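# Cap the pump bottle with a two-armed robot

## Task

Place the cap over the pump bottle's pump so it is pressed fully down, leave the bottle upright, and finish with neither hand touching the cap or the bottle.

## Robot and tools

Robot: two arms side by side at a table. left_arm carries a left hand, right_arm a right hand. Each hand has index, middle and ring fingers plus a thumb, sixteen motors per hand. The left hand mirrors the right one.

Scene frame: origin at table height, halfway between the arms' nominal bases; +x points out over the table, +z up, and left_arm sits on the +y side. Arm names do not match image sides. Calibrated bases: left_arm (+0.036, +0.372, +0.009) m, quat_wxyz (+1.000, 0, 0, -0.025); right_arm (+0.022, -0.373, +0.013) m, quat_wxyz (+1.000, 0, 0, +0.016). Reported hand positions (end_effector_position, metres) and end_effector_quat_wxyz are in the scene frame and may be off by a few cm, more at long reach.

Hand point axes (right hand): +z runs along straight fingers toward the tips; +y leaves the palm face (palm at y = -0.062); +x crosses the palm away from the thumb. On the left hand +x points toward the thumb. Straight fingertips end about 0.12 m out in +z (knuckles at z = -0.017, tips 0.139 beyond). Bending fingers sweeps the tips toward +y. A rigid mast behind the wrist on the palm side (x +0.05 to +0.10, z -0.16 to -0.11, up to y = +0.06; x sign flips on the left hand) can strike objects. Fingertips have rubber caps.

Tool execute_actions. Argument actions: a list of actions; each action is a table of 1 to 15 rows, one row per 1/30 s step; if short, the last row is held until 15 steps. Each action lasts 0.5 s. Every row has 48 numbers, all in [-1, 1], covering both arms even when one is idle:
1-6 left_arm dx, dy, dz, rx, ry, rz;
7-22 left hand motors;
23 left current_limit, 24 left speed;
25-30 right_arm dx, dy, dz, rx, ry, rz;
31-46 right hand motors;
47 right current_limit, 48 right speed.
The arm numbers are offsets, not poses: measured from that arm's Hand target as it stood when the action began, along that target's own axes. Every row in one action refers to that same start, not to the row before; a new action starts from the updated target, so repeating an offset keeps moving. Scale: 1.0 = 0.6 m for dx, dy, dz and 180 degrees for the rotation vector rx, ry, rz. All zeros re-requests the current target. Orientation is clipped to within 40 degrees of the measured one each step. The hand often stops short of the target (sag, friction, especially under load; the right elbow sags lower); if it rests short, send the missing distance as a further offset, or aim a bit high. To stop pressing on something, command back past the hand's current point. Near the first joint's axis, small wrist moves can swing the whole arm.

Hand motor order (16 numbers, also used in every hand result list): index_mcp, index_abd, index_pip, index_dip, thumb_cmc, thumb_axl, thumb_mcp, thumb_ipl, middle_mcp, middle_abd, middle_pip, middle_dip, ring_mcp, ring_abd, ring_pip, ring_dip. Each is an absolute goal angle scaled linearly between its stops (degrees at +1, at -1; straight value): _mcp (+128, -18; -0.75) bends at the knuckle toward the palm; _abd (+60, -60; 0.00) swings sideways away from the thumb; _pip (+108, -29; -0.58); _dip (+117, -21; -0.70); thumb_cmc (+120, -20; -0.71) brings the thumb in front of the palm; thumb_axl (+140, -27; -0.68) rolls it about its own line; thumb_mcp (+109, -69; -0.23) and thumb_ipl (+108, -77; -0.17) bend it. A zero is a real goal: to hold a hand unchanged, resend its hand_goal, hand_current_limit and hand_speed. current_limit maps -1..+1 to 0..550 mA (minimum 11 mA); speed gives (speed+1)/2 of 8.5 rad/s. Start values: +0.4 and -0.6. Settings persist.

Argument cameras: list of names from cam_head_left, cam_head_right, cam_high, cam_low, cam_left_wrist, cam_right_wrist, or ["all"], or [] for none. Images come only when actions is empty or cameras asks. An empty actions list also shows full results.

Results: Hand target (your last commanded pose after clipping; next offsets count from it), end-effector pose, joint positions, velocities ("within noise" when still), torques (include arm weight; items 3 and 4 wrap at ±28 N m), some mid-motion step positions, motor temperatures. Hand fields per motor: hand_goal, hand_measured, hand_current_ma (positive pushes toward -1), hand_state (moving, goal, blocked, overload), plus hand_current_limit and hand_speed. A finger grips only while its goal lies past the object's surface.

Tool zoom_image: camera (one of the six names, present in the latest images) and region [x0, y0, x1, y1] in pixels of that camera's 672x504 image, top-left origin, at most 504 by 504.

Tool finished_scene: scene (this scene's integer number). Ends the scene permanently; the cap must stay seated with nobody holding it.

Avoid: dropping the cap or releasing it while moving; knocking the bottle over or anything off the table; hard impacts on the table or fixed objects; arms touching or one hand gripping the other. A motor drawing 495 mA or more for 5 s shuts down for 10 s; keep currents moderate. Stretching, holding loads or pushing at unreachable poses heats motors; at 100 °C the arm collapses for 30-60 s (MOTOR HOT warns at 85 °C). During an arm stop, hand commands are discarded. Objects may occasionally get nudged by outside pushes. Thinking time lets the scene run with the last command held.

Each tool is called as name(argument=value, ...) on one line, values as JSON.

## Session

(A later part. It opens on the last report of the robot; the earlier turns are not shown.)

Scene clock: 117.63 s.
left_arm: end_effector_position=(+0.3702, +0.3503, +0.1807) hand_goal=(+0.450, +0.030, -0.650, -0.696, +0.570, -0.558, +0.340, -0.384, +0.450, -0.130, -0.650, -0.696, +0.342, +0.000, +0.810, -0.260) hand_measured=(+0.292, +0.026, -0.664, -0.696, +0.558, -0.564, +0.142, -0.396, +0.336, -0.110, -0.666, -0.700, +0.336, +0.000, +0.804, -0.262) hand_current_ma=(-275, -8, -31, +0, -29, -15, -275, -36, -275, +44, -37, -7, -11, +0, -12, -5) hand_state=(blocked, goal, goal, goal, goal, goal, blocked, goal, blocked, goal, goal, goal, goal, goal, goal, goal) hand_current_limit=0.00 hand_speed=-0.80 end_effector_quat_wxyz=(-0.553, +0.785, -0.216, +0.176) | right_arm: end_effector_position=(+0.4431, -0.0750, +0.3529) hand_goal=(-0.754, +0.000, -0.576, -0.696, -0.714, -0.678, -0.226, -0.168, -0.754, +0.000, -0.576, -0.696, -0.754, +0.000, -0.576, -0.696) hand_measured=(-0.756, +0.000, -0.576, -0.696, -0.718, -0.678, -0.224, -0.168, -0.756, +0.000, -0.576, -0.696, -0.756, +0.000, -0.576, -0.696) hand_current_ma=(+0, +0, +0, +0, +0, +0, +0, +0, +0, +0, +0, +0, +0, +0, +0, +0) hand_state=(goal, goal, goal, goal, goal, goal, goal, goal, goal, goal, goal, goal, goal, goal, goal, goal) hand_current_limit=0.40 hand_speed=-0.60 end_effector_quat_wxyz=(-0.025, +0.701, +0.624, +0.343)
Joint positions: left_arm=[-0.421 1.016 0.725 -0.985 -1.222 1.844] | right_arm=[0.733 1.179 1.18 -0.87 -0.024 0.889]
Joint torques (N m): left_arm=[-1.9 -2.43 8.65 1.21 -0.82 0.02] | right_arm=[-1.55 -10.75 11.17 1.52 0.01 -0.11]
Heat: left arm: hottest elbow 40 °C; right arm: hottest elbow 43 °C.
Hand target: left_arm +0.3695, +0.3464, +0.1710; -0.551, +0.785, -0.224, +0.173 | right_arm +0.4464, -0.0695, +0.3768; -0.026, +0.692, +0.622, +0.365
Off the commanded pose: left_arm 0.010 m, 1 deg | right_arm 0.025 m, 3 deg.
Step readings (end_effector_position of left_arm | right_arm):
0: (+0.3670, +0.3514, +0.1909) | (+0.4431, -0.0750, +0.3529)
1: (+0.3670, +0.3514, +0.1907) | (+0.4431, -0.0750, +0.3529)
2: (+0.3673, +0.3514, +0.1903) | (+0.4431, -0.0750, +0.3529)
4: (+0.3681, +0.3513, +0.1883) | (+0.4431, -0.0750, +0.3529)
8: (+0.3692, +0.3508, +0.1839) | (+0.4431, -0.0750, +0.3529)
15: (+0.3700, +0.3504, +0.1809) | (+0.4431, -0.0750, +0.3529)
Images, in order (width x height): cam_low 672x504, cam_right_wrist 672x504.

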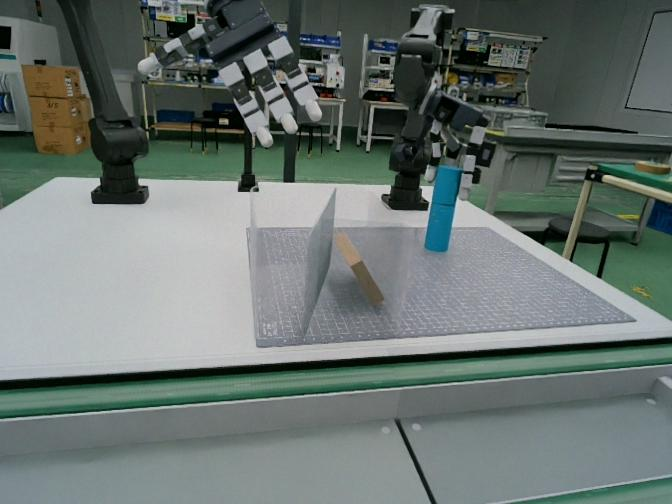

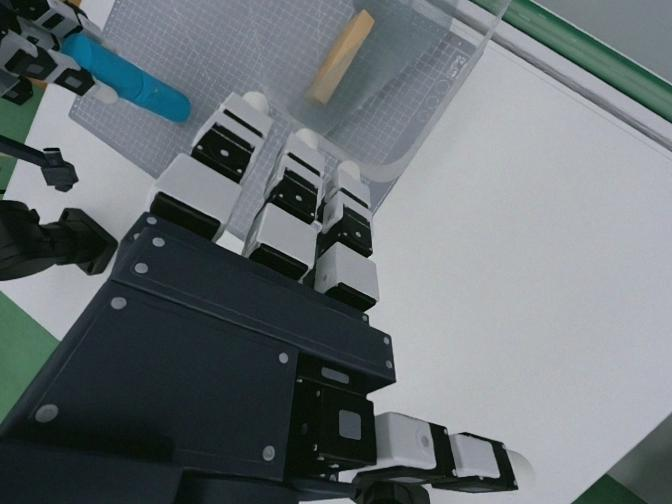

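execute_actions(actions=[[[0.0,0.0157,0.0056,0,0,0,0.45,0.03,-0.65,-0.696,0.571,-0.557,0.34,-0.384,0.45,-0.13,-0.65,-0.696,0.342,0,0.81,-0.26,0,-0.8,0,0,0,0,0,0,-0.754,0,-0.576,-0.696,-0.714,-0.678,-0.226,-0.168,-0.754,0,-0.576,-0.696,-0.754,0,-0.576,-0.696,0.4,-0.6]]], cameras=["cam_low","cam_right_wrist"])

zoom_image(camera="cam_low", region=[420, 180, 480, 260])

zoom_image(camera="cam_right_wrist", region=[80, 20, 200, 130])

Scene clock: 119.53 s.
left_arm: end_effector_position=(+0.3732, +0.3496, +0.1776) hand_goal=(+0.450, +0.030, -0.650, -0.696, +0.570, -0.558, +0.340, -0.384, +0.450, -0.130, -0.650, -0.696, +0.342, +0.000, +0.810, -0.260) hand_measured=(+0.294, +0.026, -0.664, -0.696, +0.556, -0.566, +0.142, -0.398, +0.336, -0.106, -0.670, -0.700, +0.336, +0.000, +0.804, -0.262) hand_current_ma=(-275, -8, -31, +1, -36, -20, -275, -46, -275, +53, -49, -7, -11, +0, -12, -5) hand_state=(blocked, goal, goal, goal, goal, goal, blocked, goal, blocked, blocked, goal, goal, goal, goal, goal, goal) hand_current_limit=0.00 hand_speed=-0.80 end_effector_quat_wxyz=(-0.553, +0.785, -0.209, +0.183) | right_arm: end_effector_position=(+0.4431, -0.0750, +0.3529) hand_goal=(-0.754, +0.000, -0.576, -0.696, -0.714, -0.678, -0.226, -0.168, -0.754, +0.000, -0.576, -0.696, -0.754, +0.000, -0.576, -0.696) hand_measured=(-0.756, +0.000, -0.576, -0.696, -0.718, -0.678, -0.224, -0.168, -0.756, +0.000, -0.576, -0.696, -0.756, +0.000, -0.576, -0.696) hand_current_ma=(+0, +0, +0, +0, +0, +0, +0, +0, +0, +0, +0, +0, +0, +0, +0, +0) hand_state=(goal, goal, goal, goal, goal, goal, goal, goal, goal, goal, goal, goal, goal, goal, goal, goal) hand_current_limit=0.40 hand_speed=-0.60 end_effector_quat_wxyz=(-0.025, +0.701, +0.624, +0.343)
Joint positions: left_arm=[-0.421 1.019 0.713 -0.952 -1.227 1.842] | right_arm=[0.733 1.179 1.18 -0.87 -0.024 0.889]
Joint torques (N m): left_arm=[-2.14 -2.14 7.69 1.26 -0.61 0.03] | right_arm=[-1.55 -10.7 11.19 1.5 0.02 -0.11]
Heat: left arm: hottest elbow 40 °C; right arm: hottest elbow 43 °C.
Hand target: left_arm +0.3698, +0.3463, +0.1611; -0.551, +0.785, -0.224, +0.173 | right_arm +0.4464, -0.0695, +0.3768; -0.026, +0.692, +0.622, +0.365
Off the commanded pose: left_arm 0.017 m, 2 deg | right_arm 0.025 m, 3 deg.
Step readings (end_effector_position of left_arm | right_arm):
0: (+0.3703, +0.3502, +0.1807) | (+0.4431, -0.0750, +0.3529)
1: (+0.3701, +0.3503, +0.1806) | (+0.4431, -0.0750, +0.3529)
2: (+0.3703, +0.3502, +0.1801) | (+0.4431, -0.0750, +0.3529)
4: (+0.3706, +0.3503, +0.1783) | (+0.4431, -0.0750, +0.3529)
8: (+0.3723, +0.3498, +0.1776) | (+0.4431, -0.0750, +0.3529)
15: (+0.3730, +0.3497, +0.1775) | (+0.4431, -0.0750, +0.3529)
Images, in order (width x height): cam_low 672x504, cam_right_wrist 672x504.

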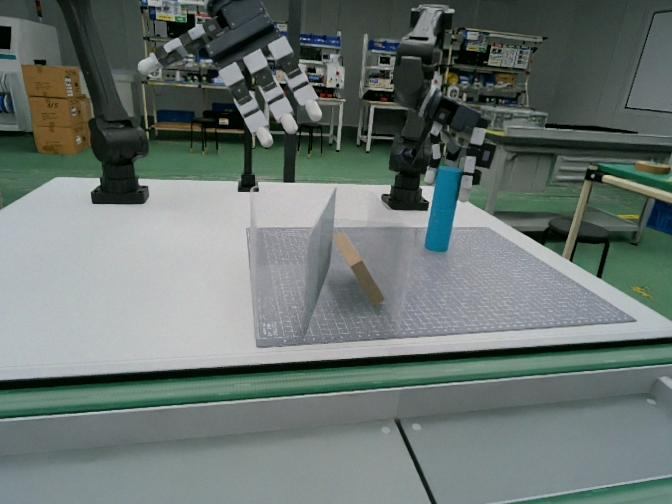

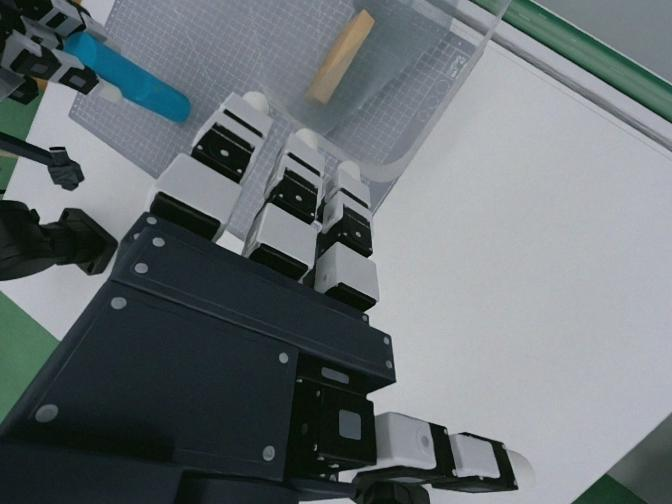

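Scaled by 6.300 from the camera's 672x504 image, which has a finer 960x720 frame.

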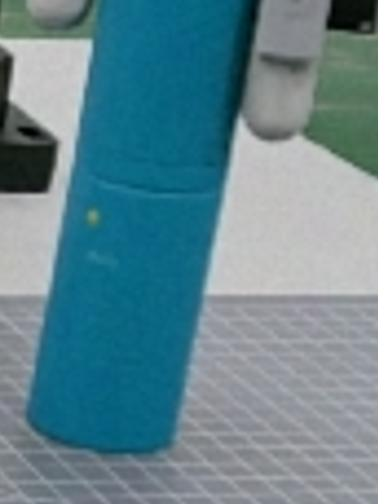

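Scaled by 4.200 from the camera's 672x504 image, which has a finer 960x720 frame.

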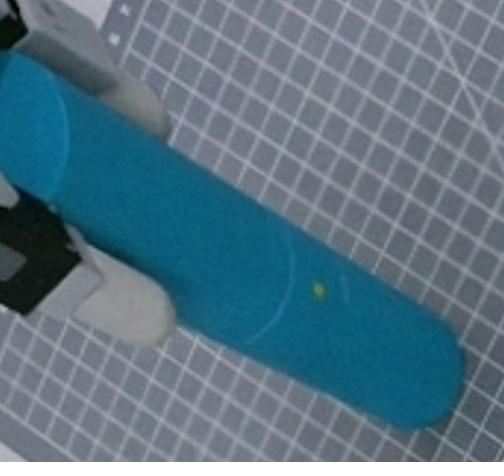

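execute_actions(actions=[[[0.001,-0.025,-0.004,0,0,0,0.45,0.03,-0.65,-0.696,0.571,-0.557,0.34,-0.384,0.45,-0.13,-0.65,-0.696,0.342,0,0.81,-0.26,0,-0.8,0,0,0,0,0,0,-0.754,0,-0.576,-0.696,-0.714,-0.678,-0.226,-0.168,-0.754,0,-0.576,-0.696,-0.754,0,-0.576,-0.696,0.4,-0.6]],[[0,0,0,0,0,0,0.15,0.03,-0.65,-0.696,0.571,-0.557,-0.02,-0.384,0.15,-0.13,-0.65,-0.696,0.342,0,0.81,-0.26,0.2,-0.85,0,0,0,0,0,0,-0.754,0,-0.576,-0.696,-0.714,-0.678,-0.226,-0.168,-0.754,0,-0.576,-0.696,-0.754,0,-0.576,-0.696,0.4,-0.6]]], cameras=["cam_low","cam_right_wrist"])

zoom_image(camera="cam_low", region=[410, 120, 490, 260])

zoom_image(camera="cam_right_wrist", region=[20, 0, 200, 130])

Scene clock: 122.10 s.
left_arm: end_effector_position=(+0.3715, +0.3487, +0.1761) hand_goal=(+0.150, +0.030, -0.650, -0.696, +0.570, -0.558, -0.020, -0.384, +0.150, -0.130, -0.650, -0.696, +0.342, +0.000, +0.810, -0.260) hand_measured=(+0.158, +0.028, -0.652, -0.696, +0.568, -0.560, -0.016, -0.386, +0.158, -0.124, -0.652, -0.698, +0.336, +0.000, +0.804, -0.262) hand_current_ma=(+17, -1, -2, +1, -4, -6, +8, -4, +17, +8, -3, -5, -11, +0, -12, -5) hand_state=(goal, goal, goal, goal, goal, goal, goal, goal, goal, goal, goal, goal, goal, goal, goal, goal) hand_current_limit=0.20 hand_speed=-0.85 end_effector_quat_wxyz=(-0.550, +0.786, -0.217, +0.179) | right_arm: end_effector_position=(+0.4431, -0.0750, +0.3529) hand_goal=(-0.754, +0.000, -0.576, -0.696, -0.714, -0.678, -0.226, -0.168, -0.754, +0.000, -0.576, -0.696, -0.754, +0.000, -0.576, -0.696) hand_measured=(-0.756, +0.000, -0.576, -0.696, -0.718, -0.678, -0.224, -0.168, -0.756, +0.000, -0.576, -0.696, -0.756, +0.000, -0.576, -0.696) hand_current_ma=(+0, +0, +0, +0, +0, +0, +0, +0, +0, +0, +0, +0, +0, +0, +0, +0) hand_state=(goal, goal, goal, goal, goal, goal, goal, goal, goal, goal, goal, goal, goal, goal, goal, goal) hand_current_limit=0.40 hand_speed=-0.60 end_effector_quat_wxyz=(-0.025, +0.701, +0.624, +0.343)
Joint positions: left_arm=[-0.421 1.018 0.713 -0.953 -1.217 1.857] | right_arm=[0.733 1.179 1.18 -0.87 -0.024 0.889]
Joint torques (N m): left_arm=[-1.32 -3.02 10.28 0.59 -0.95 0.16] | right_arm=[-1.44 -10.75 11.21 1.54 0.01 -0.11]
Heat: left arm: hottest elbow 40 °C; right arm: hottest elbow 43 °C.
Hand target: left_arm +0.3714, +0.3485, +0.1761; -0.551, +0.785, -0.224, +0.173 | right_arm +0.4464, -0.0695, +0.3768; -0.026, +0.692, +0.622, +0.365
Off the commanded pose: left_arm 0.000 m, 1 deg | right_arm 0.025 m, 3 deg.
Step readings (end_effector_position of left_arm | right_arm):
0: (+0.3732, +0.3496, +0.1776) | (+0.4431, -0.0750, +0.3529)
1: (+0.3732, +0.3496, +0.1776) | (+0.4431, -0.0750, +0.3529)
2: (+0.3732, +0.3496, +0.1776) | (+0.4431, -0.0750, +0.3529)
4: (+0.3731, +0.3496, +0.1775) | (+0.4431, -0.0750, +0.3529)
8: (+0.3729, +0.3497, +0.1777) | (+0.4431, -0.0750, +0.3529)
15: (+0.3727, +0.3498, +0.1777) | (+0.4431, -0.0750, +0.3529)
16: (+0.3727, +0.3498, +0.1777) | (+0.4431, -0.0750, +0.3529)
17: (+0.3727, +0.3498, +0.1777) | (+0.4431, -0.0750, +0.3529)
19: (+0.3726, +0.3496, +0.1774) | (+0.4431, -0.0750, +0.3529)
23: (+0.3722, +0.3490, +0.1768) | (+0.4431, -0.0750, +0.3529)
30: (+0.3716, +0.3487, +0.1761) | (+0.4431, -0.0750, +0.3529)
Images, in order (width x height): cam_low 672x504, cam_right_wrist 672x504.

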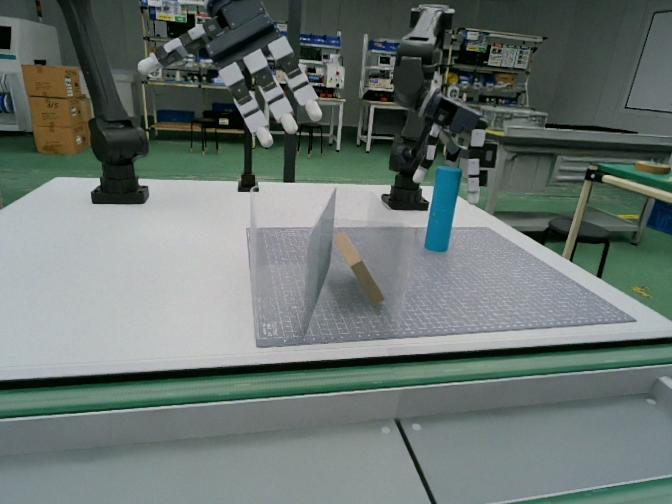

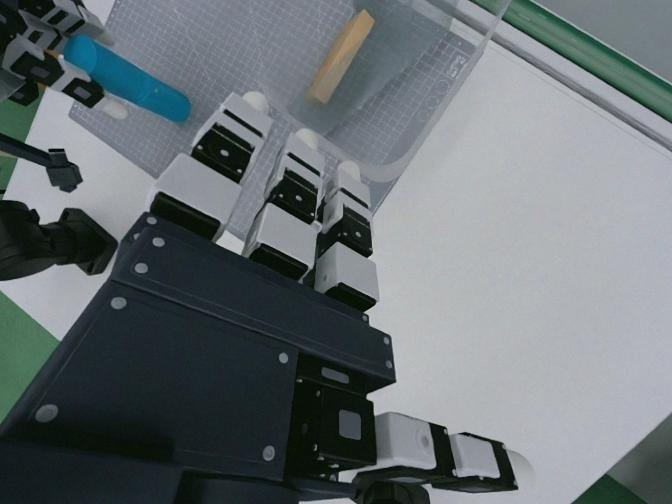

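Scaled by 3.600 from the camera's 672x504 image, which has a finer 960x720 frame.

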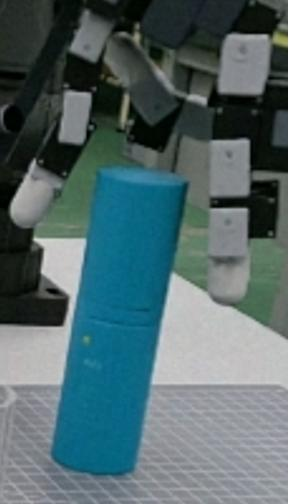

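Scaled by 2.800 from the camera's 672x504 image, which has a finer 960x720 frame.

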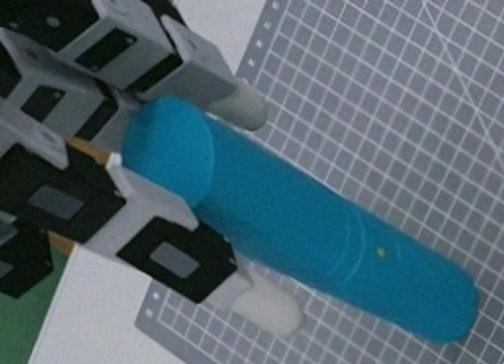

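execute_actions(actions=[[[0,0,0,0,0,0,0.05,0.03,-0.65,-0.696,0.571,-0.557,-0.15,-0.384,0.05,-0.13,-0.65,-0.696,0.342,0,0.81,-0.26,0.2,-0.6,0,0,0,0,0,0,-0.754,0,-0.576,-0.696,-0.714,-0.678,-0.226,-0.168,-0.754,0,-0.576,-0.696,-0.754,0,-0.576,-0.696,0.4,-0.6],[0,0,0,0,0,0,0.05,0.03,-0.65,-0.696,0.571,-0.557,-0.15,-0.384,0.05,-0.13,-0.65,-0.696,0.342,0,0.81,-0.26,0.2,-0.6,0,0,0,0,0,0,-0.754,0,-0.576,-0.696,-0.714,-0.678,-0.226,-0.168,-0.754,0,-0.576,-0.696,-0.754,0,-0.576,-0.696,0.4,-0.6],[0,0,0,0,0,0,0.05,0.03,-0.65,-0.696,0.571,-0.557,-0.15,-0.384,0.05,-0.13,-0.65,-0.696,0.342,0,0.81,-0.26,0.2,-0.6,0,0,0,0,0,0,-0.754,0,-0.576,-0.696,-0.714,-0.678,-0.226,-0.168,-0.754,0,-0.576,-0.696,-0.754,0,-0.576,-0.696,0.4,-0.6],[0.0143,-0.081,-0.0197,0,0,0,0.05,0.03,-0.65,-0.696,0.571,-0.557,-0.15,-0.384,0.05,-0.13,-0.65,-0.696,0.342,0,0.81,-0.26,0.2,-0.6,0,0,0,0,0,0,-0.754,0,-0.576,-0.696,-0.714,-0.678,-0.226,-0.168,-0.754,0,-0.576,-0.696,-0.754,0,-0.576,-0.696,0.4,-0.6]],[[-0.0133,-0.122,-0.0535,0,0,0,0.05,0.03,-0.65,-0.696,0.571,-0.557,-0.15,-0.384,0.05,-0.13,-0.65,-0.696,0.342,0,0.81,-0.26,0.2,-0.6,0,0,0,0,0,0,-0.754,0,-0.576,-0.696,-0.714,-0.678,-0.226,-0.168,-0.754,0,-0.576,-0.696,-0.754,0,-0.576,-0.696,0.4,-0.6]]], cameras=["cam_low","cam_right_wrist"])

zoom_image(camera="cam_low", region=[410, 150, 470, 260])

zoom_image(camera="cam_right_wrist", region=[20, 0, 200, 130])

Scene clock: 126.97 s.
left_arm: end_effector_position=(+0.3612, +0.3551, +0.2870) hand_goal=(+0.050, +0.030, -0.650, -0.696, +0.570, -0.558, -0.150, -0.384, +0.050, -0.130, -0.650, -0.696, +0.342, +0.000, +0.810, -0.260) hand_measured=(+0.060, +0.028, -0.652, -0.696, +0.568, -0.560, -0.146, -0.386, +0.060, -0.126, -0.652, -0.698, +0.336, +0.000, +0.804, -0.262) hand_current_ma=(+22, -1, -2, +1, -2, -6, +13, -3, +21, +6, -2, -4, -11, +0, -12, -5) hand_state=(goal, goal, goal, goal, goal, goal, goal, goal, goal, goal, goal, goal, goal, goal, goal, goal) hand_current_limit=0.20 hand_speed=-0.60 end_effector_quat_wxyz=(-0.553, +0.783, -0.236, +0.158) | right_arm: end_effector_position=(+0.4431, -0.0750, +0.3529) hand_goal=(-0.754, +0.000, -0.576, -0.696, -0.714, -0.678, -0.226, -0.168, -0.754, +0.000, -0.576, -0.696, -0.754, +0.000, -0.576, -0.696) hand_measured=(-0.756, +0.000, -0.576, -0.696, -0.718, -0.678, -0.224, -0.168, -0.756, +0.000, -0.576, -0.696, -0.756, +0.000, -0.576, -0.696) hand_current_ma=(+0, +0, +0, +0, +0, +0, +0, +0, +0, +0, +0, +0, +0, +0, +0, +0) hand_state=(goal, goal, goal, goal, goal, goal, goal, goal, goal, goal, goal, goal, goal, goal, goal, goal) hand_current_limit=0.40 hand_speed=-0.60 end_effector_quat_wxyz=(-0.025, +0.701, +0.624, +0.343)
Joint positions: left_arm=[-0.415 0.959 0.981 -1.306 -1.211 1.891] | right_arm=[0.733 1.179 1.18 -0.87 -0.024 0.889]
Joint torques (N m): left_arm=[-1.38 -3.37 14.01 0.44 -1.15 0] | right_arm=[-1.49 -10.75 11.19 1.5 0.02 -0.12]
Heat: left arm: hottest elbow 40 °C; right arm: hottest elbow 43 °C.
Hand target: left_arm +0.3688, +0.3492, +0.3054; -0.551, +0.785, -0.224, +0.173 | right_arm +0.4464, -0.0695, +0.3768; -0.026, +0.692, +0.622, +0.365
Off the commanded pose: left_arm 0.021 m, 2 deg | right_arm 0.025 m, 3 deg.
Step readings (end_effector_position of left_arm | right_arm):
0: (+0.3715, +0.3487, +0.1761) | (+0.4431, -0.0750, +0.3529)
1: (+0.3715, +0.3487, +0.1761) | (+0.4431, -0.0750, +0.3529)
2: (+0.3715, +0.3487, +0.1760) | (+0.4431, -0.0750, +0.3529)
4: (+0.3713, +0.3488, +0.1759) | (+0.4431, -0.0750, +0.3529)
8: (+0.3665, +0.3516, +0.1803) | (+0.4431, -0.0750, +0.3529)
15: (+0.3732, +0.3495, +0.2081) | (+0.4431, -0.0750, +0.3529)
16: (+0.3734, +0.3493, +0.2101) | (+0.4431, -0.0750, +0.3529)
17: (+0.3720, +0.3497, +0.2125) | (+0.4431, -0.0750, +0.3529)
19: (+0.3677, +0.3515, +0.2238) | (+0.4431, -0.0750, +0.3529)
23: (+0.3659, +0.3524, +0.2653) | (+0.4431, -0.0750, +0.3529)
30: (+0.3620, +0.3548, +0.2941) | (+0.4431, -0.0750, +0.3529)
Images, in order (width x height): cam_low 672x504, cam_right_wrist 672x504.

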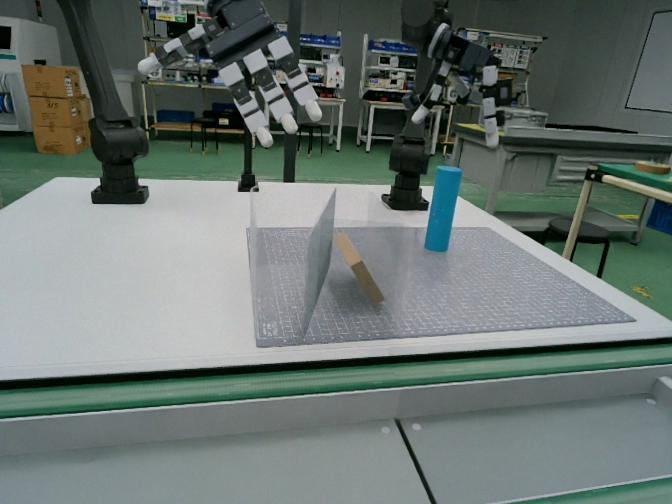

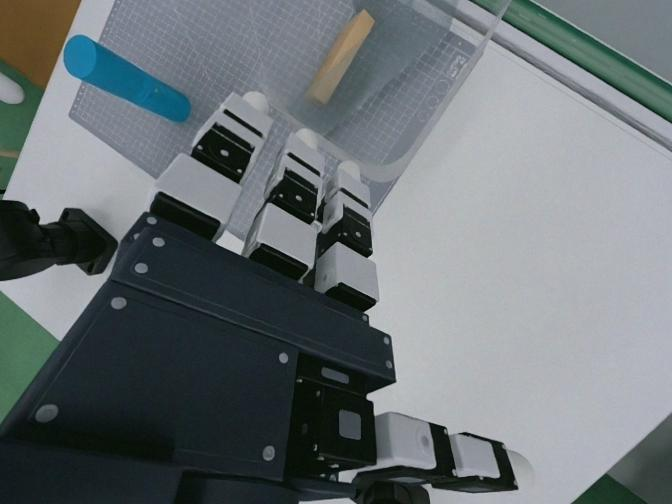

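Scaled by 4.582 from the camera's 672x504 image, which has a finer 960x720 frame.

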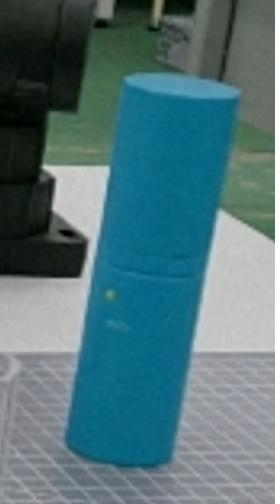

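Scaled by 2.800 from the camera's 672x504 image, which has a finer 960x720 frame.

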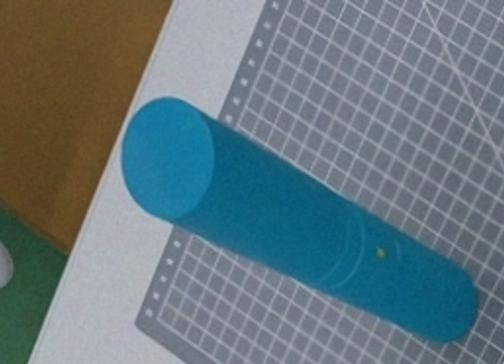

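zoom_image(camera="cam_low", region=[420, 195, 470, 235])

zoom_image(camera="cam_right_wrist", region=[110, 50, 170, 110])

Scaled by 10.080 from the camera's 672x504 image, which has a finer 960x720 frame.

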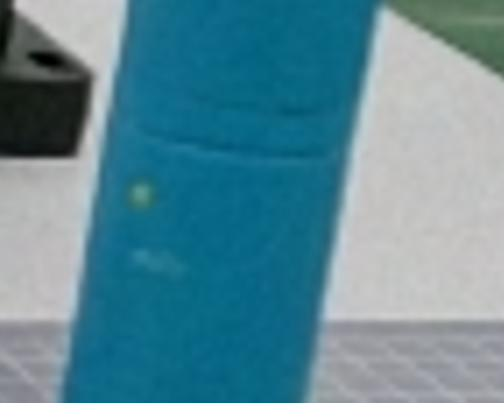

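Scaled by 8.400 from the camera's 672x504 image, which has a finer 960x720 frame.

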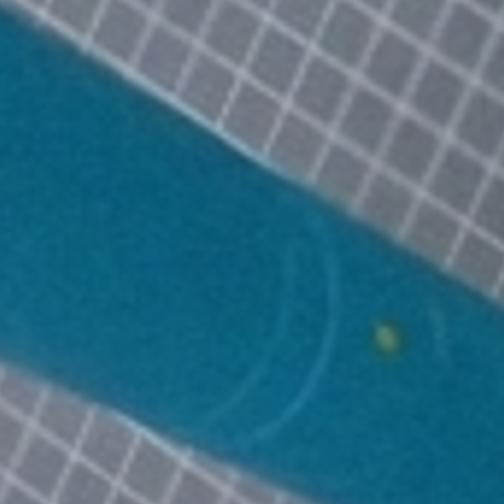

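finished_scene(scene=2)

The scene is finished: the task was done.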